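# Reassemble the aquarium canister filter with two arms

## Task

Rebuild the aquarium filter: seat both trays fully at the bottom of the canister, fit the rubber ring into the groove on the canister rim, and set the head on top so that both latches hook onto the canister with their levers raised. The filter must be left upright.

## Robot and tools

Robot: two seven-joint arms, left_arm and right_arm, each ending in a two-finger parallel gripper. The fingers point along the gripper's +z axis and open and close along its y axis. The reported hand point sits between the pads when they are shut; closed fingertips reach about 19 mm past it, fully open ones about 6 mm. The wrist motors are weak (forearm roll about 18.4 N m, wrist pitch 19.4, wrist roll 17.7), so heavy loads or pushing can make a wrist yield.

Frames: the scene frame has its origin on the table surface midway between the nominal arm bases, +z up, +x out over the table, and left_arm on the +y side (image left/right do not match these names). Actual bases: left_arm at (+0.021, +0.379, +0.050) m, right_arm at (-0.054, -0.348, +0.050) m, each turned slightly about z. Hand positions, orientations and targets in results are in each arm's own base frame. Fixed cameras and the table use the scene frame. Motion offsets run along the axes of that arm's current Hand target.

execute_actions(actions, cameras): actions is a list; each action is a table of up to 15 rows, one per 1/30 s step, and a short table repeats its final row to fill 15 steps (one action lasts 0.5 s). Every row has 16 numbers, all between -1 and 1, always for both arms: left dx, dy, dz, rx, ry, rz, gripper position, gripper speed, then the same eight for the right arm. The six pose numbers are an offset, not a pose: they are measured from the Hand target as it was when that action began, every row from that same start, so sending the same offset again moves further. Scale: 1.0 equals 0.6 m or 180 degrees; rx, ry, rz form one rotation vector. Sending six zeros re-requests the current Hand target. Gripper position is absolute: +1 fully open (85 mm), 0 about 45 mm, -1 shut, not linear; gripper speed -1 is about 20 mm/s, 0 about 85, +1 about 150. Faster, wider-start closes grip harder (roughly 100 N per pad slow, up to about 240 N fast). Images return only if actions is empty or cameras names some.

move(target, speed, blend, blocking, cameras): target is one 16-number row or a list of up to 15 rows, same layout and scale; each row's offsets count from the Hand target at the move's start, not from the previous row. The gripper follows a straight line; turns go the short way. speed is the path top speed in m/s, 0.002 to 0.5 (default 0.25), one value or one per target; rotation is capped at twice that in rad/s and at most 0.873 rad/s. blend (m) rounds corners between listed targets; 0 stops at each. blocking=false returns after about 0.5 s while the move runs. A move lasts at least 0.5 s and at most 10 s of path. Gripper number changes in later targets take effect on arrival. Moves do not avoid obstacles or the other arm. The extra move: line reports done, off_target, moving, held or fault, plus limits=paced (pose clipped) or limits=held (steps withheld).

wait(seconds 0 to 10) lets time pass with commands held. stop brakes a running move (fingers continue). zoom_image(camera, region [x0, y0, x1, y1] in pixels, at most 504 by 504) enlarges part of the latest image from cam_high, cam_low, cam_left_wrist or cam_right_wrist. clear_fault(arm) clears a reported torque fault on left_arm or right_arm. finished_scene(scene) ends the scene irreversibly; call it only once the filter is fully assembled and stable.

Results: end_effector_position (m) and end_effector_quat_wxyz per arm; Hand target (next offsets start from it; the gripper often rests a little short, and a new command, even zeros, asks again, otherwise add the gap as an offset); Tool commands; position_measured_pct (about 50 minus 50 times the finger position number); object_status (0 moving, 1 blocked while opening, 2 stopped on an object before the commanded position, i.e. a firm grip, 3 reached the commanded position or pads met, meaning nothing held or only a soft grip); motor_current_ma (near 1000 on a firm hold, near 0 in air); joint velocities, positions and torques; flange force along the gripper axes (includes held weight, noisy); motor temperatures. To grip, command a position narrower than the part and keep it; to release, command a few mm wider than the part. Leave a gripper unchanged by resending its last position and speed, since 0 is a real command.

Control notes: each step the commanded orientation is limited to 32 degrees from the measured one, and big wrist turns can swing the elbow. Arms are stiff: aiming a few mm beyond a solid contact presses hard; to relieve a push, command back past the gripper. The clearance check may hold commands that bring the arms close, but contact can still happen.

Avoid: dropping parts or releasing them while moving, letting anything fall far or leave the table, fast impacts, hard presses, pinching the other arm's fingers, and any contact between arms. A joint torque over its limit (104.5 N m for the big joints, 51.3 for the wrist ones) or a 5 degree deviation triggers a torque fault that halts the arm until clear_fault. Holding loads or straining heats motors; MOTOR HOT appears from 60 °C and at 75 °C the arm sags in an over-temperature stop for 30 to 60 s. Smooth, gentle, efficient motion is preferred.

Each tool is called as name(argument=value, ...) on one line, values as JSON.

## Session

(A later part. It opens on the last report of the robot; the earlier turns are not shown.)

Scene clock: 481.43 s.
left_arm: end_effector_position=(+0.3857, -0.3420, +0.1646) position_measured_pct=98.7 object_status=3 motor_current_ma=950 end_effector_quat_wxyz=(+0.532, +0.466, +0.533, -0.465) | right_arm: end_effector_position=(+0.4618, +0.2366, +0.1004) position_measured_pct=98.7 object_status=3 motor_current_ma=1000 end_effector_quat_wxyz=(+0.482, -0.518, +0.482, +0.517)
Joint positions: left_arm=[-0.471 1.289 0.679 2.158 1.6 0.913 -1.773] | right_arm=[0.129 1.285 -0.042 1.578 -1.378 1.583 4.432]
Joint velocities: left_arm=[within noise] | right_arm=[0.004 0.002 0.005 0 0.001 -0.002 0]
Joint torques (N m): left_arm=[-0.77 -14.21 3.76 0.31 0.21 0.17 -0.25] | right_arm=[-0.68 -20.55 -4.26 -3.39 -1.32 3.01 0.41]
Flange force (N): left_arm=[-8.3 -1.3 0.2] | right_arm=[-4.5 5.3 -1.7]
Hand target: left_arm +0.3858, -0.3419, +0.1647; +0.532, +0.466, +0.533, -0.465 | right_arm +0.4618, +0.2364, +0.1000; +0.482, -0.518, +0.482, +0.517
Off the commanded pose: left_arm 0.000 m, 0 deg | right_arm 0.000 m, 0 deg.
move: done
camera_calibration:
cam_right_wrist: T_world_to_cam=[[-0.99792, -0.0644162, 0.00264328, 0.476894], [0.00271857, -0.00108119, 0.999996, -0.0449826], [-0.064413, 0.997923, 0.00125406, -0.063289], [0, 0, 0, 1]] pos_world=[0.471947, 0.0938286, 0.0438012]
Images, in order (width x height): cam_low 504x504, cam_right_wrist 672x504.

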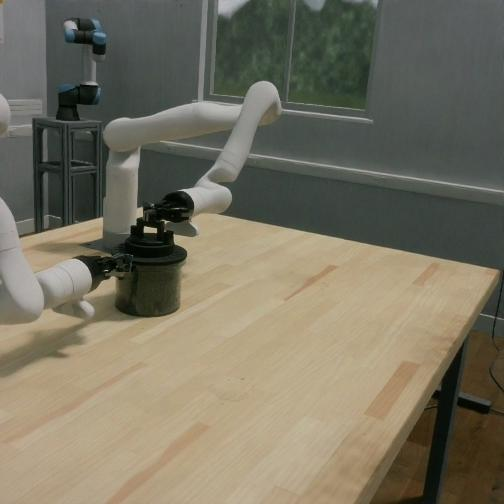

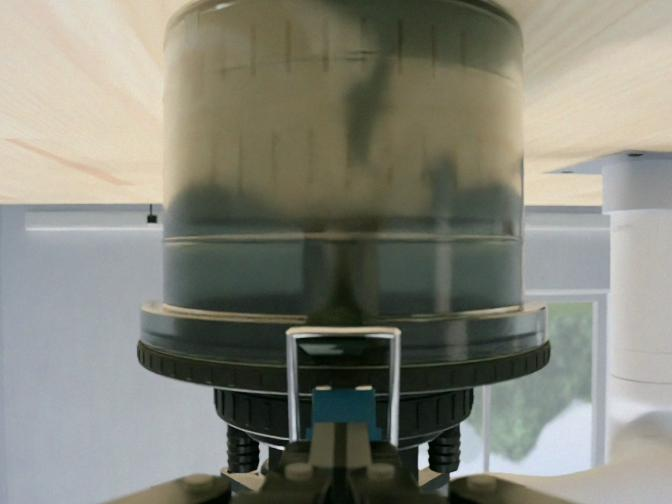

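move(target=[0,0,0,0,0,0,-1,-0.5,-0.0067,0,0.0083,0,0,0,-1,-0.5], speed=0.02, cameras=[])

move(target=[0,0,0,0,0,0,-1,-0.5,-0.005,0,0.0067,0,0,0,-1,-0.5], speed=0.02, cameras=["cam_right_wrist","cam_low"])

zoom_image(camera="cam_right_wrist", region=[200, 290, 480, 464])

zoom_image(camera="cam_low", region=[85, 210, 195, 320])

Scene clock: 482.80 s.
left_arm: end_effector_position=(+0.3858, -0.3418, +0.1647) position_measured_pct=98.7 object_status=3 motor_current_ma=950 end_effector_quat_wxyz=(+0.532, +0.466, +0.533, -0.465) | right_arm: end_effector_position=(+0.4614, +0.2412, +0.1039) position_measured_pct=98.7 object_status=3 motor_current_ma=1000 end_effector_quat_wxyz=(+0.481, -0.518, +0.482, +0.517)
Joint positions: left_arm=[-0.472 1.289 0.679 2.158 1.6 0.913 -1.773] | right_arm=[0.122 1.276 -0.046 1.588 -1.385 1.577 4.431]
Joint torques (N m): left_arm=[1.24 -13.67 4.67 0.04 0.32 -0.16 -0.24] | right_arm=[-3.6 -23.8 -9.33 -3.28 -2.15 5.62 0.42]
Flange force (N): left_arm=[-9.5 -1.6 -6.3] | right_arm=[3.8 5.3 -8.4]
Hand target: left_arm +0.3858, -0.3419, +0.1647; +0.532, +0.466, +0.533, -0.465 | right_arm +0.4615, +0.2413, +0.1040; +0.482, -0.518, +0.482, +0.517
Off the commanded pose: left_arm 0.000 m, 0 deg | right_arm 0.000 m, 0 deg.
move: done
No camera images: "cameras" was empty.

Scene clock: 483.50 s.
left_arm: end_effector_position=(+0.3858, -0.3418, +0.1647) position_measured_pct=98.7 object_status=3 motor_current_ma=950 end_effector_quat_wxyz=(+0.532, +0.466, +0.533, -0.465) | right_arm: end_effector_position=(+0.4612, +0.2453, +0.1070) position_measured_pct=98.7 object_status=3 motor_current_ma=1000 end_effector_quat_wxyz=(+0.482, -0.518, +0.482, +0.517)
Joint positions: left_arm=[-0.472 1.289 0.679 2.158 1.6 0.913 -1.773] | right_arm=[0.116 1.269 -0.05 1.595 -1.392 1.572 4.43]
Joint torques (N m): left_arm=[4.34 -12.87 5.72 -0.46 0.55 -0.77 -0.32] | right_arm=[-7.15 -26.59 -13.24 -2.67 -2.73 7.6 0.4]
Flange force (N): left_arm=[-11.8 -1.7 -16.3] | right_arm=[11.5 3.5 -16.0]
Hand target: left_arm +0.3858, -0.3419, +0.1647; +0.532, +0.466, +0.533, -0.465 | right_arm +0.4612, +0.2453, +0.1070; +0.482, -0.518, +0.482, +0.517
Off the commanded pose: left_arm 0.000 m, 0 deg | right_arm 0.000 m, 0 deg.
move: done
camera_calibration:
cam_right_wrist: T_world_to_cam=[[-0.997949, -0.0639256, 0.00337374, 0.47656], [0.00342165, -0.000640035, 0.999994, -0.0520457], [-0.0639231, 0.997954, 0.000857454, -0.0721447], [0, 0, 0, 1]] pos_world=[0.471148, 0.102428, 0.0504995]
Images, in order (width x height): cam_low 504x504, cam_right_wrist 672x504.

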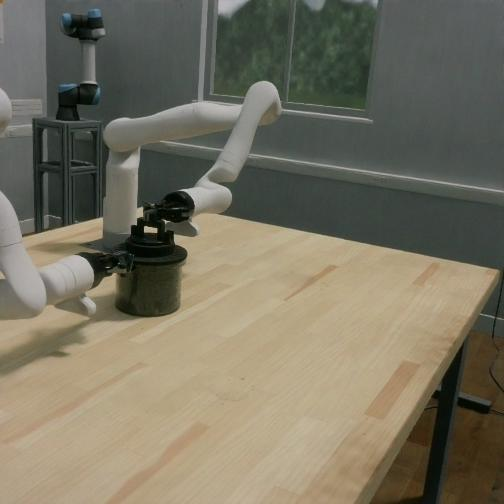

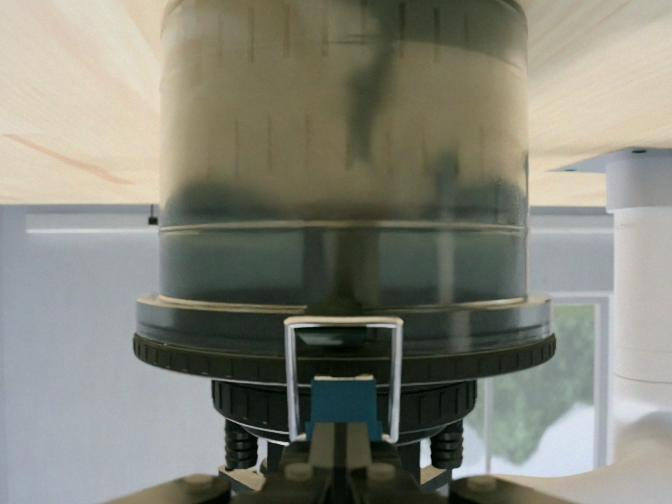

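Scaled by 1.800.

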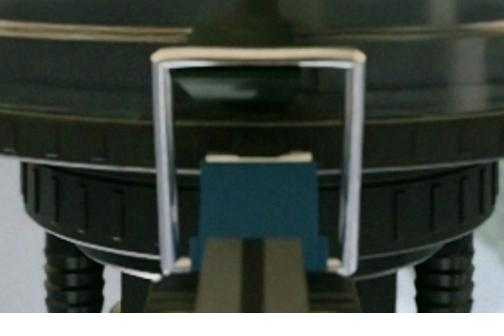

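Scaled by 4.582.

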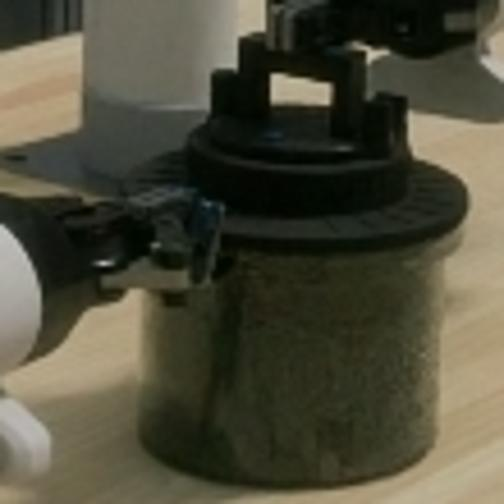

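move(target=[0.005,0,0,0,0,0,-1,-0.5,0,0,0,0,0,0,-1,-0.5], speed=0.02, cameras=["cam_high","cam_right_wrist"])

zoom_image(camera="cam_high", region=[150, 170, 250, 260])

zoom_image(camera="cam_right_wrist", region=[270, 300, 420, 450])

Scene clock: 484.83 s.
left_arm: end_effector_position=(+0.3858, -0.3419, +0.1618) position_measured_pct=98.7 object_status=3 motor_current_ma=950 end_effector_quat_wxyz=(+0.532, +0.466, +0.533, -0.465) | right_arm: end_effector_position=(+0.4611, +0.2454, +0.1070) position_measured_pct=98.7 object_status=3 motor_current_ma=1000 end_effector_quat_wxyz=(+0.482, -0.518, +0.482, +0.517)
Joint positions: left_arm=[-0.47 1.297 0.675 2.154 1.598 0.913 -1.777] | right_arm=[0.116 1.269 -0.05 1.595 -1.392 1.572 4.43]
Joint torques (N m): left_arm=[4.41 -8.04 -5.73 -0.14 0.74 -7.98 -0.2] | right_arm=[-7.11 -26.4 -13.35 -3.46 -3 7.24 0.38]
Flange force (N): left_arm=[-35.4 3.0 -11.1] | right_arm=[10.0 6.4 -16.3]
Hand target: left_arm +0.3858, -0.3419, +0.1617; +0.532, +0.466, +0.533, -0.465 | right_arm +0.4611, +0.2453, +0.1070; +0.482, -0.518, +0.482, +0.517
Off the commanded pose: left_arm 0.000 m, 0 deg | right_arm 0.000 m, 0 deg.
move: done
camera_calibration:
cam_right_wrist: T_world_to_cam=[[-0.997943, -0.064024, 0.00327272, 0.476578], [0.00332088, -0.000645678, 0.999994, -0.0519977], [-0.0640216, 0.997948, 0.000856965, -0.0721975], [0, 0, 0, 1]] pos_world=[0.471148, 0.102528, 0.0504995]
Images, in order (width x height): cam_high 504x504, cam_right_wrist 672x504.

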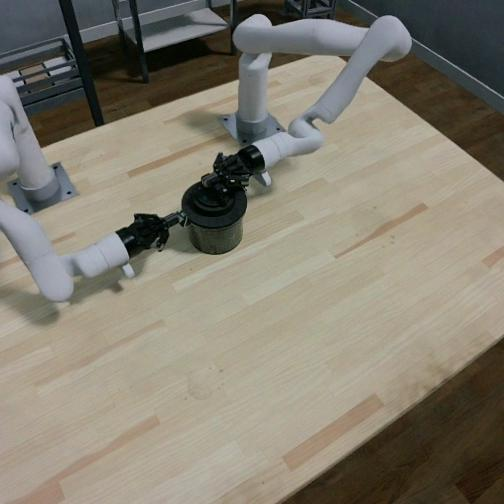

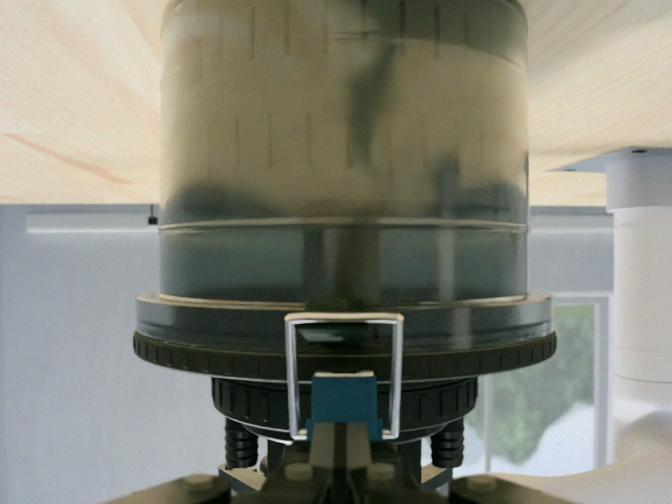

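Scaled by 5.040.

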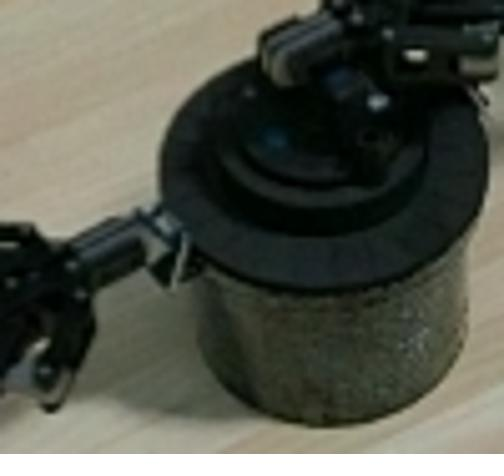

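Scaled by 3.360.

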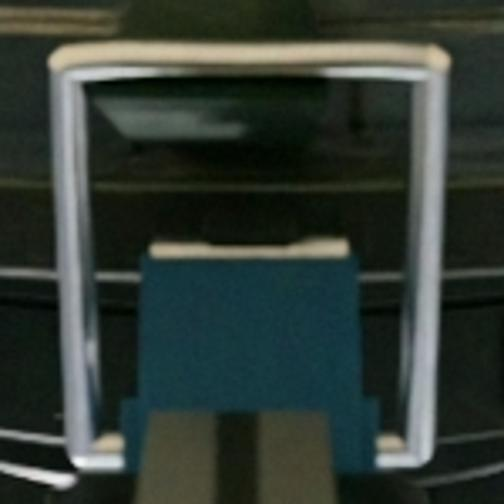

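move(target=[0,0,0,0,0,0,-1,-0.5,0,0,0.005,0,0,0,-1,-0.5], speed=0.02, cameras=["cam_high","cam_right_wrist"])

zoom_image(camera="cam_right_wrist", region=[270, 300, 420, 450])

Scene clock: 486.47 s.
left_arm: end_effector_position=(+0.3858, -0.3419, +0.1617) position_measured_pct=98.7 object_status=3 motor_current_ma=950 end_effector_quat_wxyz=(+0.532, +0.466, +0.533, -0.465) | right_arm: end_effector_position=(+0.4610, +0.2483, +0.1070) position_measured_pct=98.7 object_status=3 motor_current_ma=1000 end_effector_quat_wxyz=(+0.482, -0.518, +0.482, +0.517)
Joint positions: left_arm=[-0.47 1.297 0.675 2.154 1.598 0.913 -1.777] | right_arm=[0.111 1.268 -0.052 1.597 -1.396 1.568 4.431]
Joint torques (N m): left_arm=[4.67 -7.67 -5.57 0.19 0.34 -8.12 -0.24] | right_arm=[-9.24 -22.05 -11.52 -3.29 -2.34 3.76 0.4]
Flange force (N): left_arm=[-36.2 3.3 -10.8] | right_arm=[-0.4 7.5 -21.3]
Hand target: left_arm +0.3858, -0.3419, +0.1617; +0.532, +0.466, +0.533, -0.465 | right_arm +0.4609, +0.2483, +0.1070; +0.481, -0.518, +0.482, +0.517
Off the commanded pose: left_arm 0.000 m, 0 deg | right_arm 0.000 m, 0 deg.
move: done
camera_calibration:
cam_right_wrist: T_world_to_cam=[[-0.997949, -0.0639244, 0.00327392, 0.476563], [0.00332201, -0.000646009, 0.999994, -0.0519956], [-0.063922, 0.997955, 0.000857042, -0.0752516], [0, 0, 0, 1]] pos_world=[0.470949, 0.105528, 0.0504995]
Images, in order (width x height): cam_high 504x504, cam_right_wrist 672x504.

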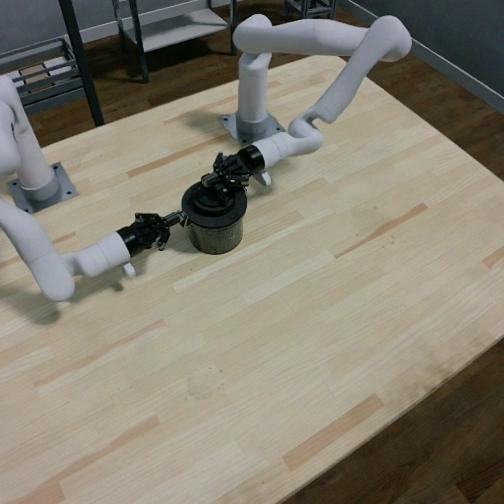

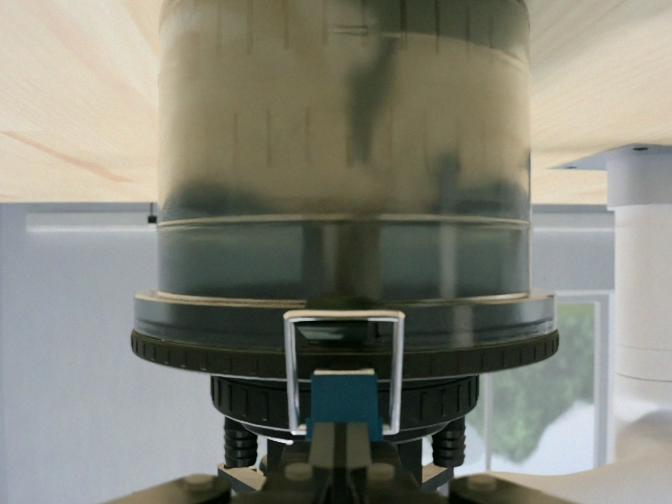

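Scaled by 3.360.

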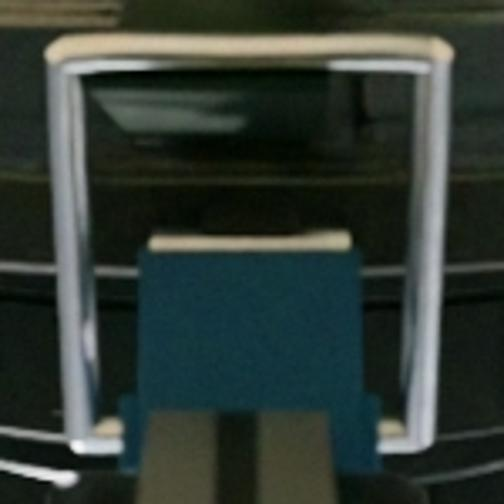

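move(target=[0,0,0,0,0,0,-1,-0.5,0,0,-0.015,0,0,0,-1,-0.5], speed=0.03, cameras=["cam_right_wrist"])

zoom_image(camera="cam_right_wrist", region=[270, 300, 420, 450])

move(target=[0,0,0,0,0,0,-1,-0.5,0,0,-0.05,0,0,0,-1,-0.5], speed=0.08, cameras=["cam_high","cam_right_wrist","cam_low"])

zoom_image(camera="cam_right_wrist", region=[200, 270, 480, 444])

zoom_image(camera="cam_low", region=[85, 210, 195, 320])

Scene clock: 488.20 s.
left_arm: end_effector_position=(+0.3858, -0.3419, +0.1617) position_measured_pct=98.7 object_status=3 motor_current_ma=950 end_effector_quat_wxyz=(+0.532, +0.466, +0.533, -0.465) | right_arm: end_effector_position=(+0.4616, +0.2395, +0.1071) position_measured_pct=98.7 object_status=3 motor_current_ma=1000 end_effector_quat_wxyz=(+0.482, -0.518, +0.482, +0.517)
Joint positions: left_arm=[-0.47 1.297 0.675 2.154 1.598 0.913 -1.777] | right_arm=[0.125 1.269 -0.045 1.59 -1.383 1.58 4.427]
Joint torques (N m): left_arm=[6.72 -6.93 -5.2 -0.41 0.58 -8.78 -0.27] | right_arm=[-2.86 -21.08 -6.09 -3.29 -1.1 2.97 0.33]
Flange force (N): left_arm=[-38.8 2.7 -17.7] | right_arm=[-2.9 5.4 -6.3]
Hand target: left_arm +0.3858, -0.3419, +0.1617; +0.532, +0.466, +0.533, -0.465 | right_arm +0.4616, +0.2394, +0.1070; +0.482, -0.518, +0.482, +0.517
Off the commanded pose: left_arm 0.000 m, 0 deg | right_arm 0.000 m, 0 deg.
move: done
camera_calibration:
cam_right_wrist: T_world_to_cam=[[-0.997937, -0.064124, 0.00327111, 0.476612], [0.00332574, -0.000745161, 0.999994, -0.0519958], [-0.0641212, 0.997942, 0.000956883, -0.0663413], [0, 0, 0, 1]] pos_world=[0.471548, 0.0967283, 0.0504999]
Images, in order (width x height): cam_right_wrist 672x504.

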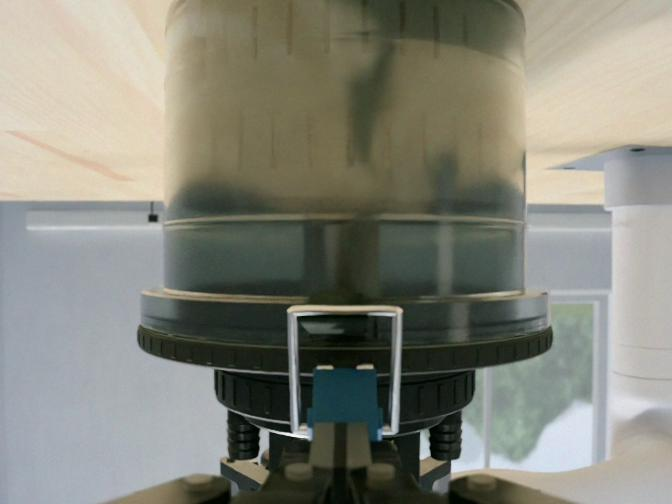

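Scaled by 3.360.

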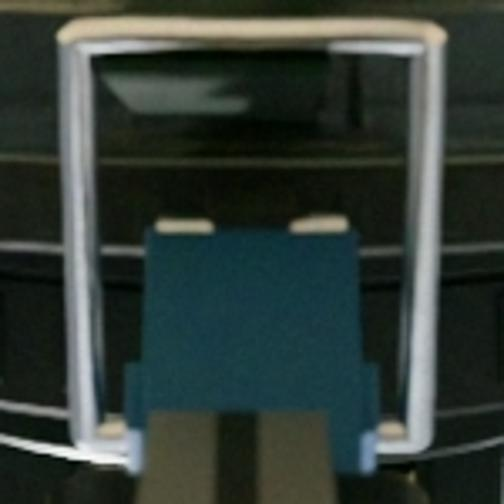

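Scene clock: 489.03 s.
left_arm: end_effector_position=(+0.3858, -0.3419, +0.1617) position_measured_pct=98.7 object_status=3 motor_current_ma=950 end_effector_quat_wxyz=(+0.532, +0.466, +0.533, -0.465) | right_arm: end_effector_position=(+0.4637, +0.2095, +0.1071) position_measured_pct=98.7 object_status=3 motor_current_ma=1000 end_effector_quat_wxyz=(+0.482, -0.518, +0.482, +0.517)
Joint positions: left_arm=[-0.47 1.297 0.675 2.154 1.598 0.913 -1.777] | right_arm=[0.168 1.274 -0.021 1.564 -1.341 1.621 4.412]
Joint torques (N m): left_arm=[4.54 -7.55 -6.07 0.39 0.29 -8.3 -0.25] | right_arm=[-0.03 -20.56 -3.85 -3.51 -1.22 2.57 0.42]
Flange force (N): left_arm=[-36.8 4.0 -9.9] | right_arm=[-4.6 5.1 -0.5]
Hand target: left_arm +0.3858, -0.3419, +0.1617; +0.532, +0.466, +0.533, -0.465 | right_arm +0.4637, +0.2094, +0.1071; +0.482, -0.518, +0.482, +0.517
Off the commanded pose: left_arm 0.000 m, 0 deg | right_arm 0.000 m, 0 deg.
move: done
camera_calibration:
cam_right_wrist: T_world_to_cam=[[-0.997949, -0.0639244, 0.00327392, 0.476877], [0.00332201, -0.000646009, 0.999994, -0.0520299], [-0.063922, 0.997955, 0.000857042, -0.036352], [0, 0, 0, 1]] pos_world=[0.473749, 0.0667282, 0.0504995]
Images, in order (width x height): cam_high 504x504, cam_low 504x504, cam_right_wrist 672x504.

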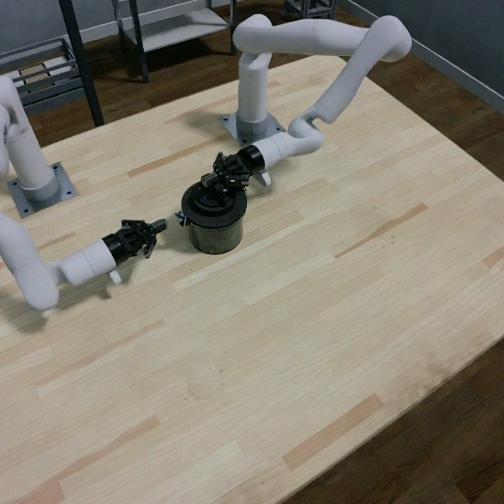

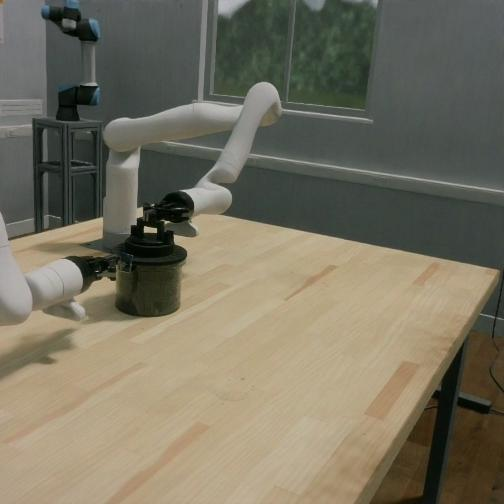

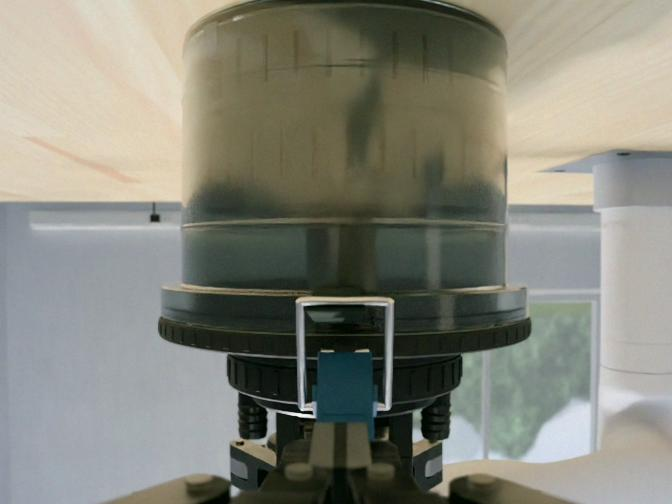

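Scaled by 1.800.

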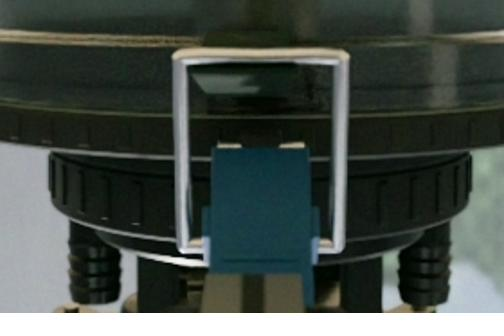

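Scaled by 4.582.

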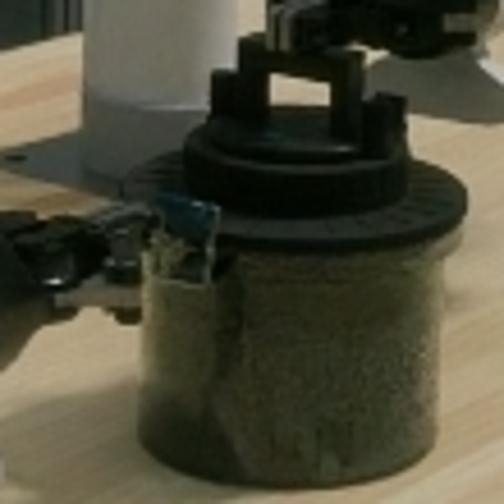

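wait(seconds=0.1, cameras=["all"])

zoom_image(camera="cam_low", region=[85, 210, 195, 320])

zoom_image(camera="cam_high", region=[150, 170, 250, 260])

Scene clock: 491.93 s.
left_arm: end_effector_position=(+0.3858, -0.3419, +0.1617) position_measured_pct=98.7 object_status=3 motor_current_ma=950 end_effector_quat_wxyz=(+0.532, +0.466, +0.533, -0.465) | right_arm: end_effector_position=(+0.4637, +0.2094, +0.1071) position_measured_pct=98.7 object_status=3 motor_current_ma=1000 end_effector_quat_wxyz=(+0.482, -0.518, +0.482, +0.517)
Joint positions: left_arm=[-0.47 1.297 0.675 2.154 1.598 0.913 -1.777] | right_arm=[0.169 1.274 -0.021 1.564 -1.341 1.621 4.412]
Joint torques (N m): left_arm=[4.57 -7.59 -6.14 0.32 0.27 -8.36 -0.27] | right_arm=[-0.4 -20.59 -3.89 -3.51 -1.27 2.72 0.4]
Flange force (N): left_arm=[-36.9 3.8 -9.9] | right_arm=[-4.5 5.4 -0.9]
Hand target: left_arm +0.3858, -0.3419, +0.1617; +0.532, +0.466, +0.533, -0.465 | right_arm +0.4637, +0.2094, +0.1071; +0.482, -0.518, +0.482, +0.517
Tool commands: left_gripper/position=-1.0 left_gripper/speed=-0.5 right_gripper/position=-1.0 right_gripper/speed=-0.5
Off the commanded pose: left_arm 0.000 m, 0 deg | right_arm 0.000 m, 0 deg.
wait: 0.10 s; at rest from the start
camera_calibration:
cam_left_wrist: T_world_to_cam=[[0.986475, 0.16324, -0.0148278, -0.327066], [0.0132786, 0.0105775, 0.999856, -0.108043], [0.163373, -0.98653, 0.00826687, -0.252195], [0, 0, 0, 1]] pos_world=[0.365279, -0.194265, 0.105263]
cam_right_wrist: T_world_to_cam=[[-0.997943, -0.064024, 0.00327272, 0.476874], [0.00332088, -0.000645678, 0.999994, -0.0521295], [-0.0640216, 0.997948, 0.000856965, -0.0362048], [0, 0, 0, 1]] pos_world=[0.473748, 0.0666282, 0.0505995]

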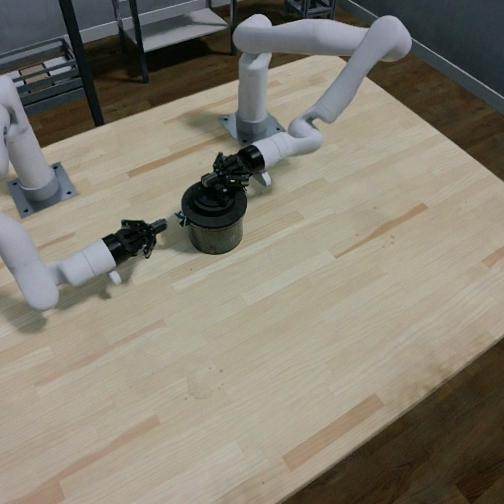

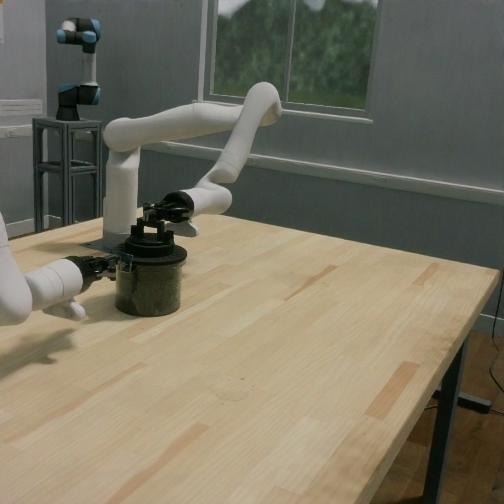

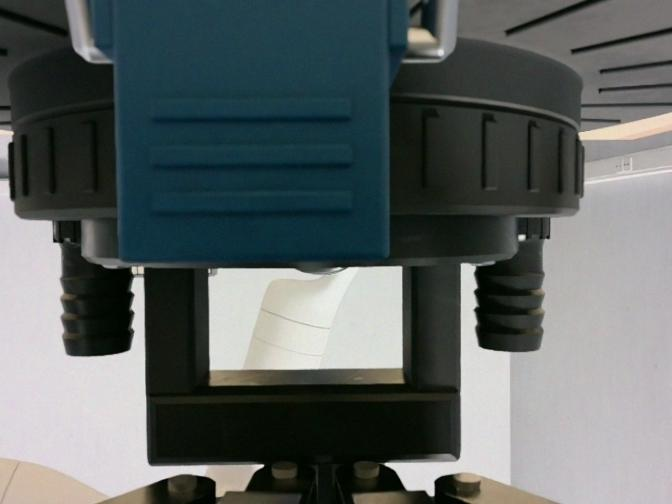

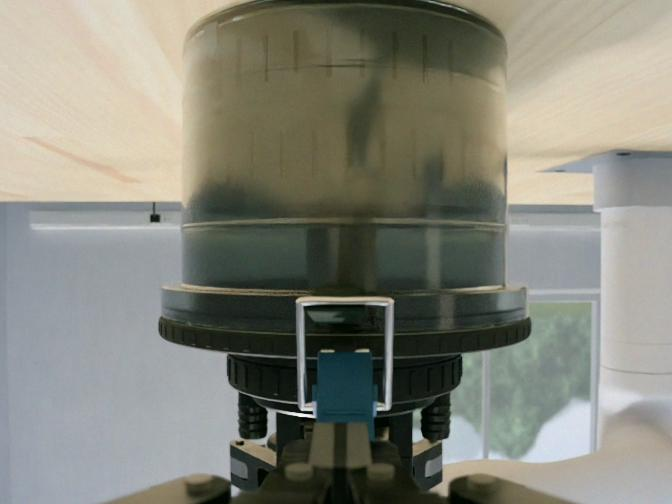

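Scaled by 4.582.

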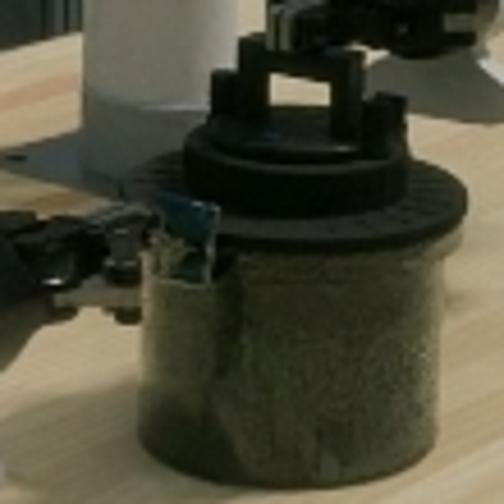

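Scaled by 5.040.

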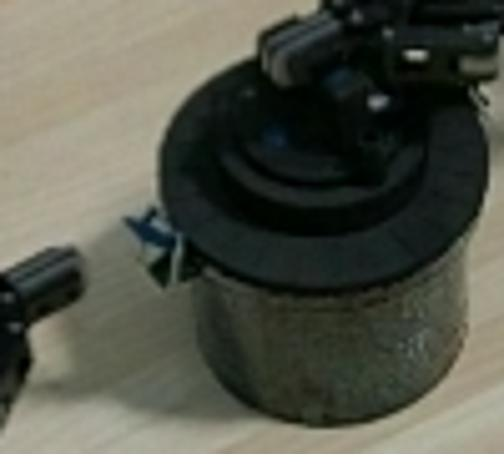

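move(target=[[0,0,0,0,0,0,-1,-0.5,0,0,0.043,0,0,0,-1,-0.5],[0,0,0,0,0,0,-1,-0.5,0,0,0.055,0,0,0,-1,-0.5]], speed=[0.06,0.03], cameras=["cam_right_wrist"])

move(target=[0,0,0,0,0,0,-1,-0.5,-0.006,0,0.007,0,0,0,-1,-0.5], speed=0.03, cameras=["cam_right_wrist"])

Scene clock: 494.33 s.
left_arm: end_effector_position=(+0.3858, -0.3419, +0.1617) position_measured_pct=98.7 object_status=3 motor_current_ma=950 end_effector_quat_wxyz=(+0.532, +0.466, +0.533, -0.465) | right_arm: end_effector_position=(+0.4614, +0.2422, +0.1070) position_measured_pct=98.7 object_status=3 motor_current_ma=1000 end_effector_quat_wxyz=(+0.482, -0.518, +0.482, +0.517)
Joint positions: left_arm=[-0.47 1.297 0.675 2.154 1.598 0.913 -1.777] | right_arm=[0.12 1.269 -0.047 1.593 -1.387 1.576 4.429]
Joint torques (N m): left_arm=[4.22 -7.8 -5.79 -0.24 0.46 -8.08 -0.22] | right_arm=[-9.97 -16.31 -8 -2 -0.73 -0.13 0.39]
Flange force (N): left_arm=[-36.3 2.2 -10.1] | right_arm=[-12.6 4.8 -22.4]
Hand target: left_arm +0.3858, -0.3419, +0.1616; +0.532, +0.466, +0.533, -0.465 | right_arm +0.4614, +0.2424, +0.1070; +0.482, -0.518, +0.482, +0.517
Off the commanded pose: left_arm 0.000 m, 0 deg | right_arm 0.000 m, 0 deg.
move: done
camera_calibration:
cam_right_wrist: T_world_to_cam=[[-0.997956, -0.0638237, 0.00318128, 0.476671], [0.00322948, -0.000651947, 0.999995, -0.051957], [-0.0638213, 0.997961, 0.000856732, -0.0691802], [0, 0, 0, 1]] pos_world=[0.471449, 0.0994281, 0.0504996]
Images, in order (width x height): cam_right_wrist 672x504.

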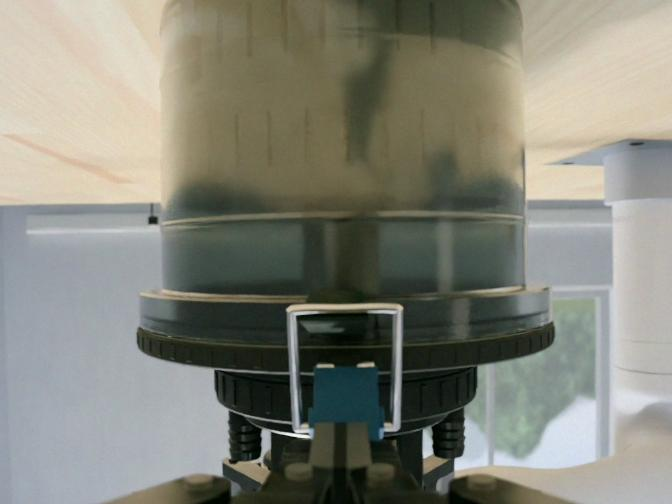

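Scene clock: 495.03 s.
left_arm: end_effector_position=(+0.3858, -0.3419, +0.1617) position_measured_pct=98.7 object_status=3 motor_current_ma=950 end_effector_quat_wxyz=(+0.532, +0.466, +0.533, -0.465) | right_arm: end_effector_position=(+0.4611, +0.2465, +0.1105) position_measured_pct=98.7 object_status=3 motor_current_ma=1000 end_effector_quat_wxyz=(+0.481, -0.518, +0.482, +0.517)
Joint positions: left_arm=[-0.47 1.297 0.675 2.154 1.598 0.913 -1.777] | right_arm=[0.114 1.261 -0.051 1.6 -1.394 1.571 4.427]
Joint torques (N m): left_arm=[4.33 -7.86 -5.46 -0.58 0.65 -7.91 -0.3] | right_arm=[-9.07 -22.49 -11.94 -2.16 -1.65 4.9 0.41]
Flange force (N): left_arm=[-36.2 1.9 -11.4] | right_arm=[2.3 3.3 -19.7]
Hand target: left_arm +0.3858, -0.3419, +0.1616; +0.532, +0.466, +0.533, -0.465 | right_arm +0.4611, +0.2465, +0.1106; +0.482, -0.518, +0.482, +0.517
Off the commanded pose: left_arm 0.000 m, 0 deg | right_arm 0.000 m, 0 deg.
move: done
camera_calibration:
cam_right_wrist: T_world_to_cam=[[-0.997943, -0.0640253, 0.00337853, 0.476538], [0.0034265, -0.000639335, 0.999994, -0.0555469], [-0.0640227, 0.997948, 0.000857402, -0.0734039], [0, 0, 0, 1]] pos_world=[0.471048, 0.103728, 0.0539995]
Images, in order (width x height): cam_right_wrist 672x504.

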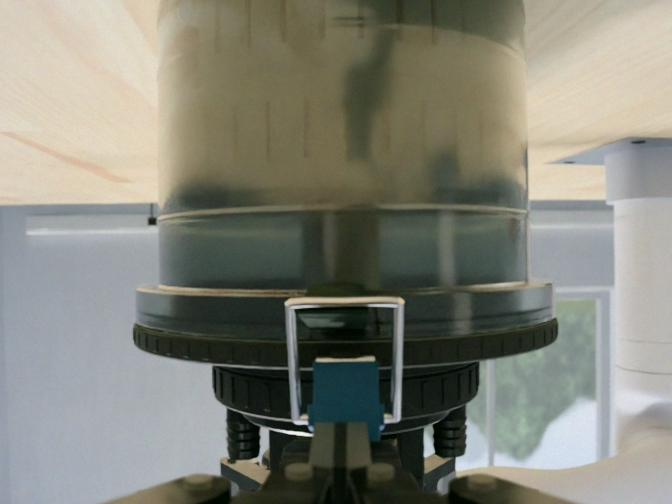

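move(target=[0,0,0,0,0,0,-1,-0.5,-0.001,0,0.005,0,0,0,-1,-0.5], speed=0.03)

move(target=[0,0,0,0,0,0,-1,-0.5,0,0,0.005,0,0,0,-1,-0.5], speed=0.03, cameras=["cam_right_wrist","cam_low"])

zoom_image(camera="cam_low", region=[85, 210, 195, 320])

Scene clock: 496.27 s.
left_arm: end_effector_position=(+0.3858, -0.3419, +0.1617) position_measured_pct=98.7 object_status=3 motor_current_ma=950 end_effector_quat_wxyz=(+0.532, +0.466, +0.533, -0.465) | right_arm: end_effector_position=(+0.4609, +0.2495, +0.1112) position_measured_pct=98.7 object_status=3 motor_current_ma=1000 end_effector_quat_wxyz=(+0.482, -0.518, +0.482, +0.517)
Joint positions: left_arm=[-0.47 1.297 0.675 2.154 1.598 0.913 -1.777] | right_arm=[0.11 1.259 -0.054 1.603 -1.398 1.567 4.428]
Joint torques (N m): left_arm=[3.93 -7.97 -5.6 -0.45 0.67 -7.86 -0.29] | right_arm=[-8.92 -21.04 -10.77 -2.74 -1.6 3.56 0.41]
Flange force (N): left_arm=[-35.8 2.3 -10.2] | right_arm=[-1.9 5.5 -19.7]
Hand target: left_arm +0.3858, -0.3419, +0.1617; +0.532, +0.466, +0.533, -0.465 | right_arm +0.4609, +0.2495, +0.1112; +0.481, -0.518, +0.482, +0.517
Off the commanded pose: left_arm 0.000 m, 0 deg | right_arm 0.000 m, 0 deg.
move: done

Scene clock: 496.97 s.
left_arm: end_effector_position=(+0.3858, -0.3419, +0.1617) position_measured_pct=98.7 object_status=3 motor_current_ma=950 end_effector_quat_wxyz=(+0.532, +0.466, +0.533, -0.465) | right_arm: end_effector_position=(+0.4606, +0.2525, +0.1112) position_measured_pct=98.7 object_status=3 motor_current_ma=1000 end_effector_quat_wxyz=(+0.482, -0.518, +0.482, +0.517)
Joint positions: left_arm=[-0.47 1.297 0.675 2.154 1.598 0.913 -1.777] | right_arm=[0.105 1.258 -0.056 1.605 -1.402 1.563 4.429]
Joint torques (N m): left_arm=[3.82 -7.91 -5.85 -0.06 0.43 -7.97 -0.22] | right_arm=[-7.45 -18.31 -7.58 -2.74 -1.16 1.27 0.38]
Flange force (N): left_arm=[-35.8 2.6 -8.7] | right_arm=[-8.6 5.6 -17.0]
Hand target: left_arm +0.3858, -0.3419, +0.1617; +0.532, +0.466, +0.533, -0.465 | right_arm +0.4606, +0.2525, +0.1112; +0.482, -0.518, +0.482, +0.517
Off the commanded pose: left_arm 0.000 m, 0 deg | right_arm 0.000 m, 0 deg.
move: done
camera_calibration:
cam_right_wrist: T_world_to_cam=[[-0.997943, -0.064024, 0.00327272, 0.476526], [0.00332088, -0.000645678, 0.999994, -0.0561913], [-0.0640216, 0.997948, 0.000856965, -0.0794183], [0, 0, 0, 1]] pos_world=[0.470648, 0.109728, 0.0546995]
Images, in order (width x height): cam_low 504x504, cam_right_wrist 672x504.

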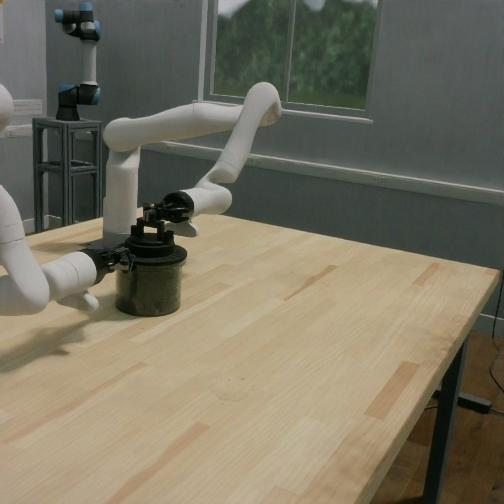

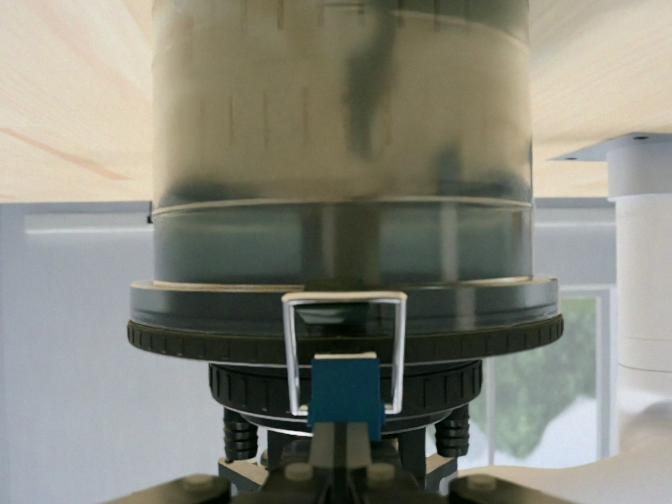

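Scaled by 4.582.

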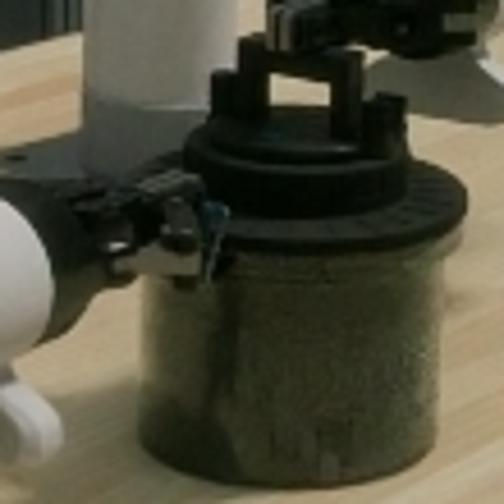

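move(target=[0,0,0,0,0,0,-1,-0.5,0,0,0.005,0,0,0,-1,-0.5], speed=0.03)

move(target=[0,0,0,0,0,0,-1,-0.5,0,0,0.004,0,0,0,-1,-0.5], speed=0.03, cameras=["cam_right_wrist","cam_low"])

zoom_image(camera="cam_low", region=[85, 210, 195, 320])

Scene clock: 498.07 s.
left_arm: end_effector_position=(+0.3858, -0.3419, +0.1617) position_measured_pct=98.7 object_status=3 motor_current_ma=950 end_effector_quat_wxyz=(+0.532, +0.466, +0.533, -0.465) | right_arm: end_effector_position=(+0.4604, +0.2555, +0.1112) position_measured_pct=98.7 object_status=3 motor_current_ma=1000 end_effector_quat_wxyz=(+0.481, -0.518, +0.482, +0.517)
Joint positions: left_arm=[-0.47 1.297 0.675 2.154 1.598 0.913 -1.777] | right_arm=[0.101 1.258 -0.059 1.607 -1.407 1.559 4.43]
Joint torques (N m): left_arm=[3.5 -7.96 -6.13 0.24 0.38 -7.93 -0.25] | right_arm=[-4.15 -18.73 -5.6 -2.88 -0.69 1.7 0.41]
Flange force (N): left_arm=[-35.7 3.5 -7.4] | right_arm=[-7.8 4.6 -9.1]
Hand target: left_arm +0.3858, -0.3419, +0.1617; +0.532, +0.466, +0.533, -0.465 | right_arm +0.4604, +0.2555, +0.1112; +0.481, -0.518, +0.482, +0.517
Off the commanded pose: left_arm 0.000 m, 0 deg | right_arm 0.000 m, 0 deg.
move: done

Scene clock: 498.77 s.
left_arm: end_effector_position=(+0.3858, -0.3419, +0.1616) position_measured_pct=98.7 object_status=3 motor_current_ma=950 end_effector_quat_wxyz=(+0.532, +0.466, +0.533, -0.465) | right_arm: end_effector_position=(+0.4603, +0.2578, +0.1112) position_measured_pct=98.7 object_status=3 motor_current_ma=1000 end_effector_quat_wxyz=(+0.482, -0.518, +0.482, +0.517)
Joint positions: left_arm=[-0.47 1.297 0.675 2.154 1.598 0.913 -1.777] | right_arm=[0.097 1.258 -0.061 1.609 -1.41 1.555 4.431]
Joint torques (N m): left_arm=[4.8 -7.61 -5.46 -1.12 0.99 -8.17 -0.31] | right_arm=[-10.42 -18.11 -9.82 -3.14 -1.84 1.08 0.4]
Flange force (N): left_arm=[-37.3 1.3 -14.1] | right_arm=[-9.5 8.1 -24.3]
Hand target: left_arm +0.3858, -0.3419, +0.1617; +0.532, +0.466, +0.533, -0.465 | right_arm +0.4603, +0.2579, +0.1112; +0.482, -0.518, +0.482, +0.517
Off the commanded pose: left_arm 0.000 m, 0 deg | right_arm 0.000 m, 0 deg.
move: done
camera_calibration:
cam_right_wrist: T_world_to_cam=[[-0.997956, -0.0638246, 0.00328151, 0.47645], [0.00332315, -0.000546165, 0.999994, -0.0561988], [-0.0638224, 0.997961, 0.000757147, -0.0848225], [0, 0, 0, 1]] pos_world=[0.470249, 0.115028, 0.0546992]
Images, in order (width x height): cam_low 504x504, cam_right_wrist 672x504.

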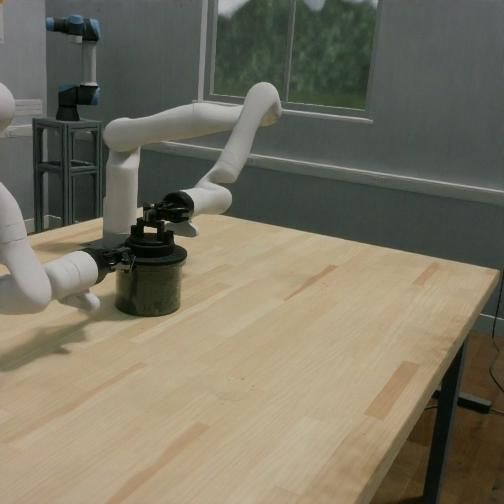

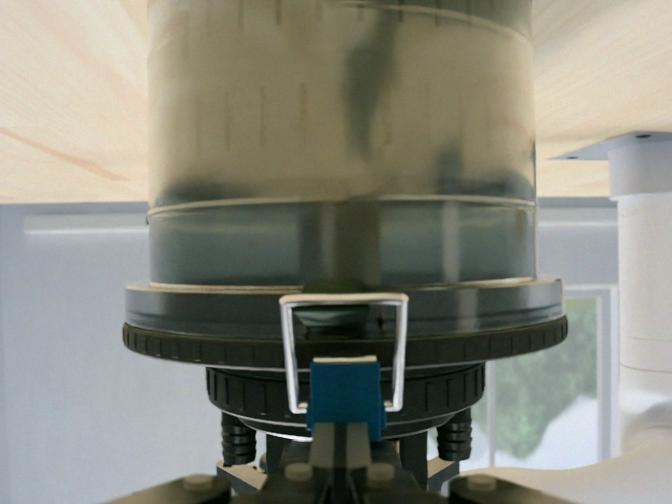

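Scaled by 4.582.

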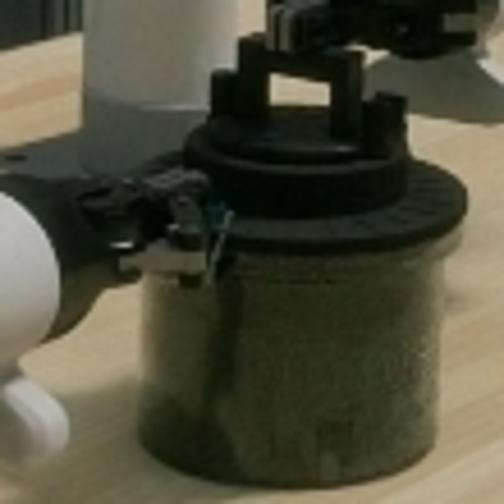

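move(target=[[0,0,0,0,0,0,-1,-0.5,0,0,-0.01,0,0,0,-1,-0.5],[0,0,0,0,0,0,-1,-0.5,0,0,-0.1,0,0,0,-1,-0.5]], speed=[0.04,0.1], cameras=["cam_right_wrist","cam_low","cam_high"])

zoom_image(camera="cam_low", region=[85, 210, 195, 320])

zoom_image(camera="cam_right_wrist", region=[250, 260, 450, 440])

Scene clock: 500.80 s.
left_arm: end_effector_position=(+0.3858, -0.3419, +0.1616) position_measured_pct=98.7 object_status=3 motor_current_ma=950 end_effector_quat_wxyz=(+0.532, +0.466, +0.533, -0.465) | right_arm: end_effector_position=(+0.4645, +0.1981, +0.1113) position_measured_pct=98.7 object_status=3 motor_current_ma=1000 end_effector_quat_wxyz=(+0.482, -0.518, +0.482, +0.517)
Joint positions: left_arm=[-0.47 1.297 0.675 2.154 1.598 0.913 -1.777] | right_arm=[0.185 1.267 -0.012 1.557 -1.326 1.637 4.402]
Joint torques (N m): left_arm=[3.8 -7.79 -6.24 -0.51 0.63 -8.23 -0.28] | right_arm=[-0.33 -20.67 -3.87 -3.33 -1.14 2.96 0.45]
Flange force (N): left_arm=[-36.9 2.1 -9.5] | right_arm=[-4.1 4.4 -0.4]
Hand target: left_arm +0.3858, -0.3419, +0.1617; +0.532, +0.466, +0.533, -0.465 | right_arm +0.4645, +0.1981, +0.1113; +0.481, -0.518, +0.482, +0.517
Off the commanded pose: left_arm 0.000 m, 0 deg | right_arm 0.000 m, 0 deg.
move: done
camera_calibration:
cam_right_wrist: T_world_to_cam=[[-0.997949, -0.0639244, 0.00327392, 0.476933], [0.00332201, -0.000646009, 0.999994, -0.0563399], [-0.063922, 0.997955, 0.000857042, -0.0249279], [0, 0, 0, 1]] pos_world=[0.474549, 0.0553282, 0.0547995]
Images, in order (width x height): cam_high 504x504, cam_low 504x504, cam_right_wrist 672x504.

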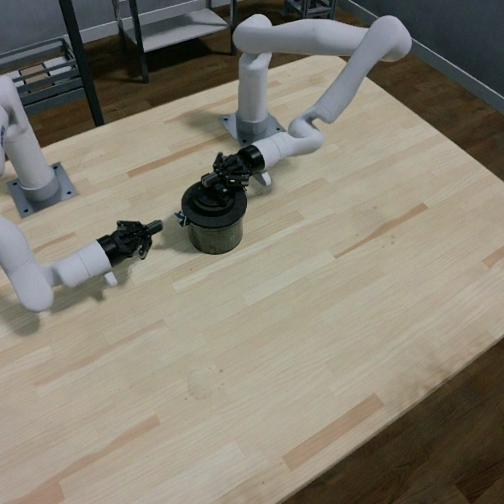

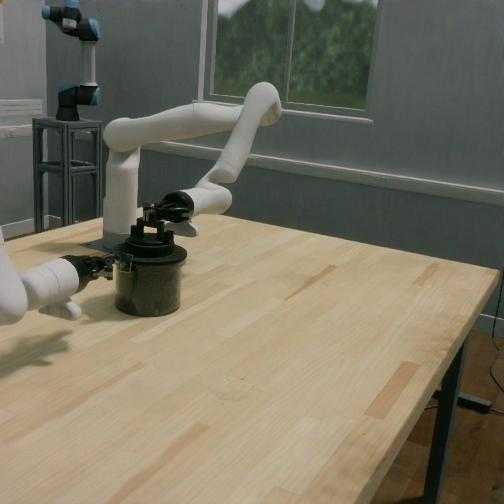

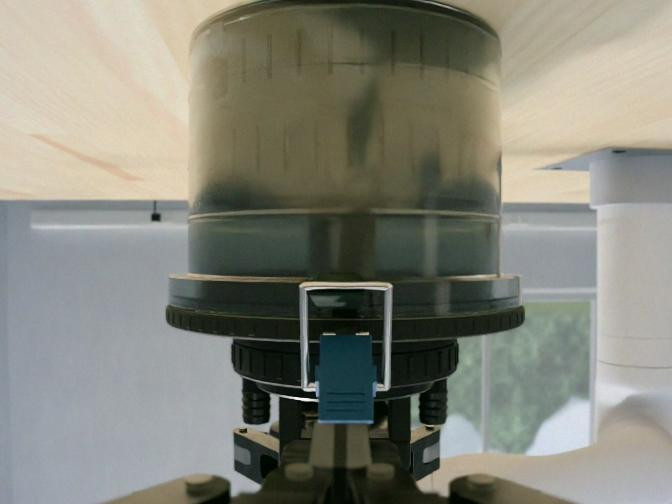

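Scaled by 4.582.

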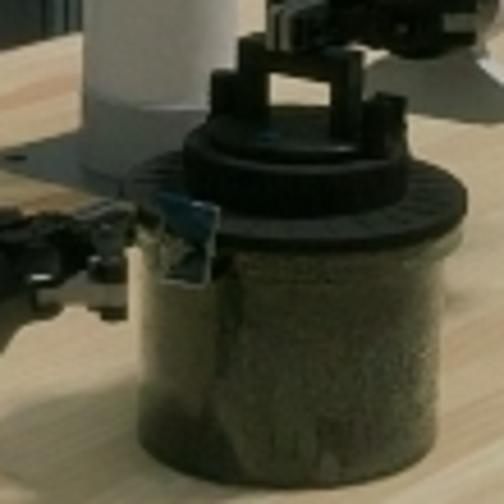

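Scaled by 2.520.

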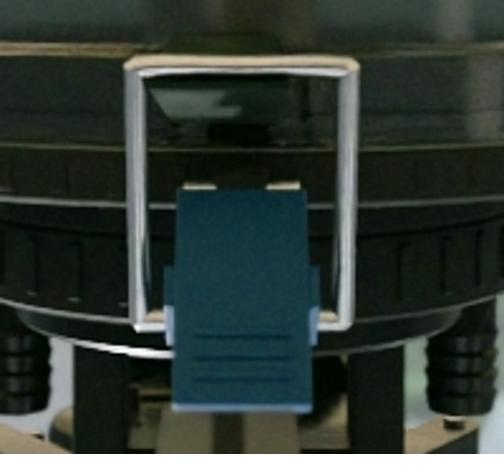

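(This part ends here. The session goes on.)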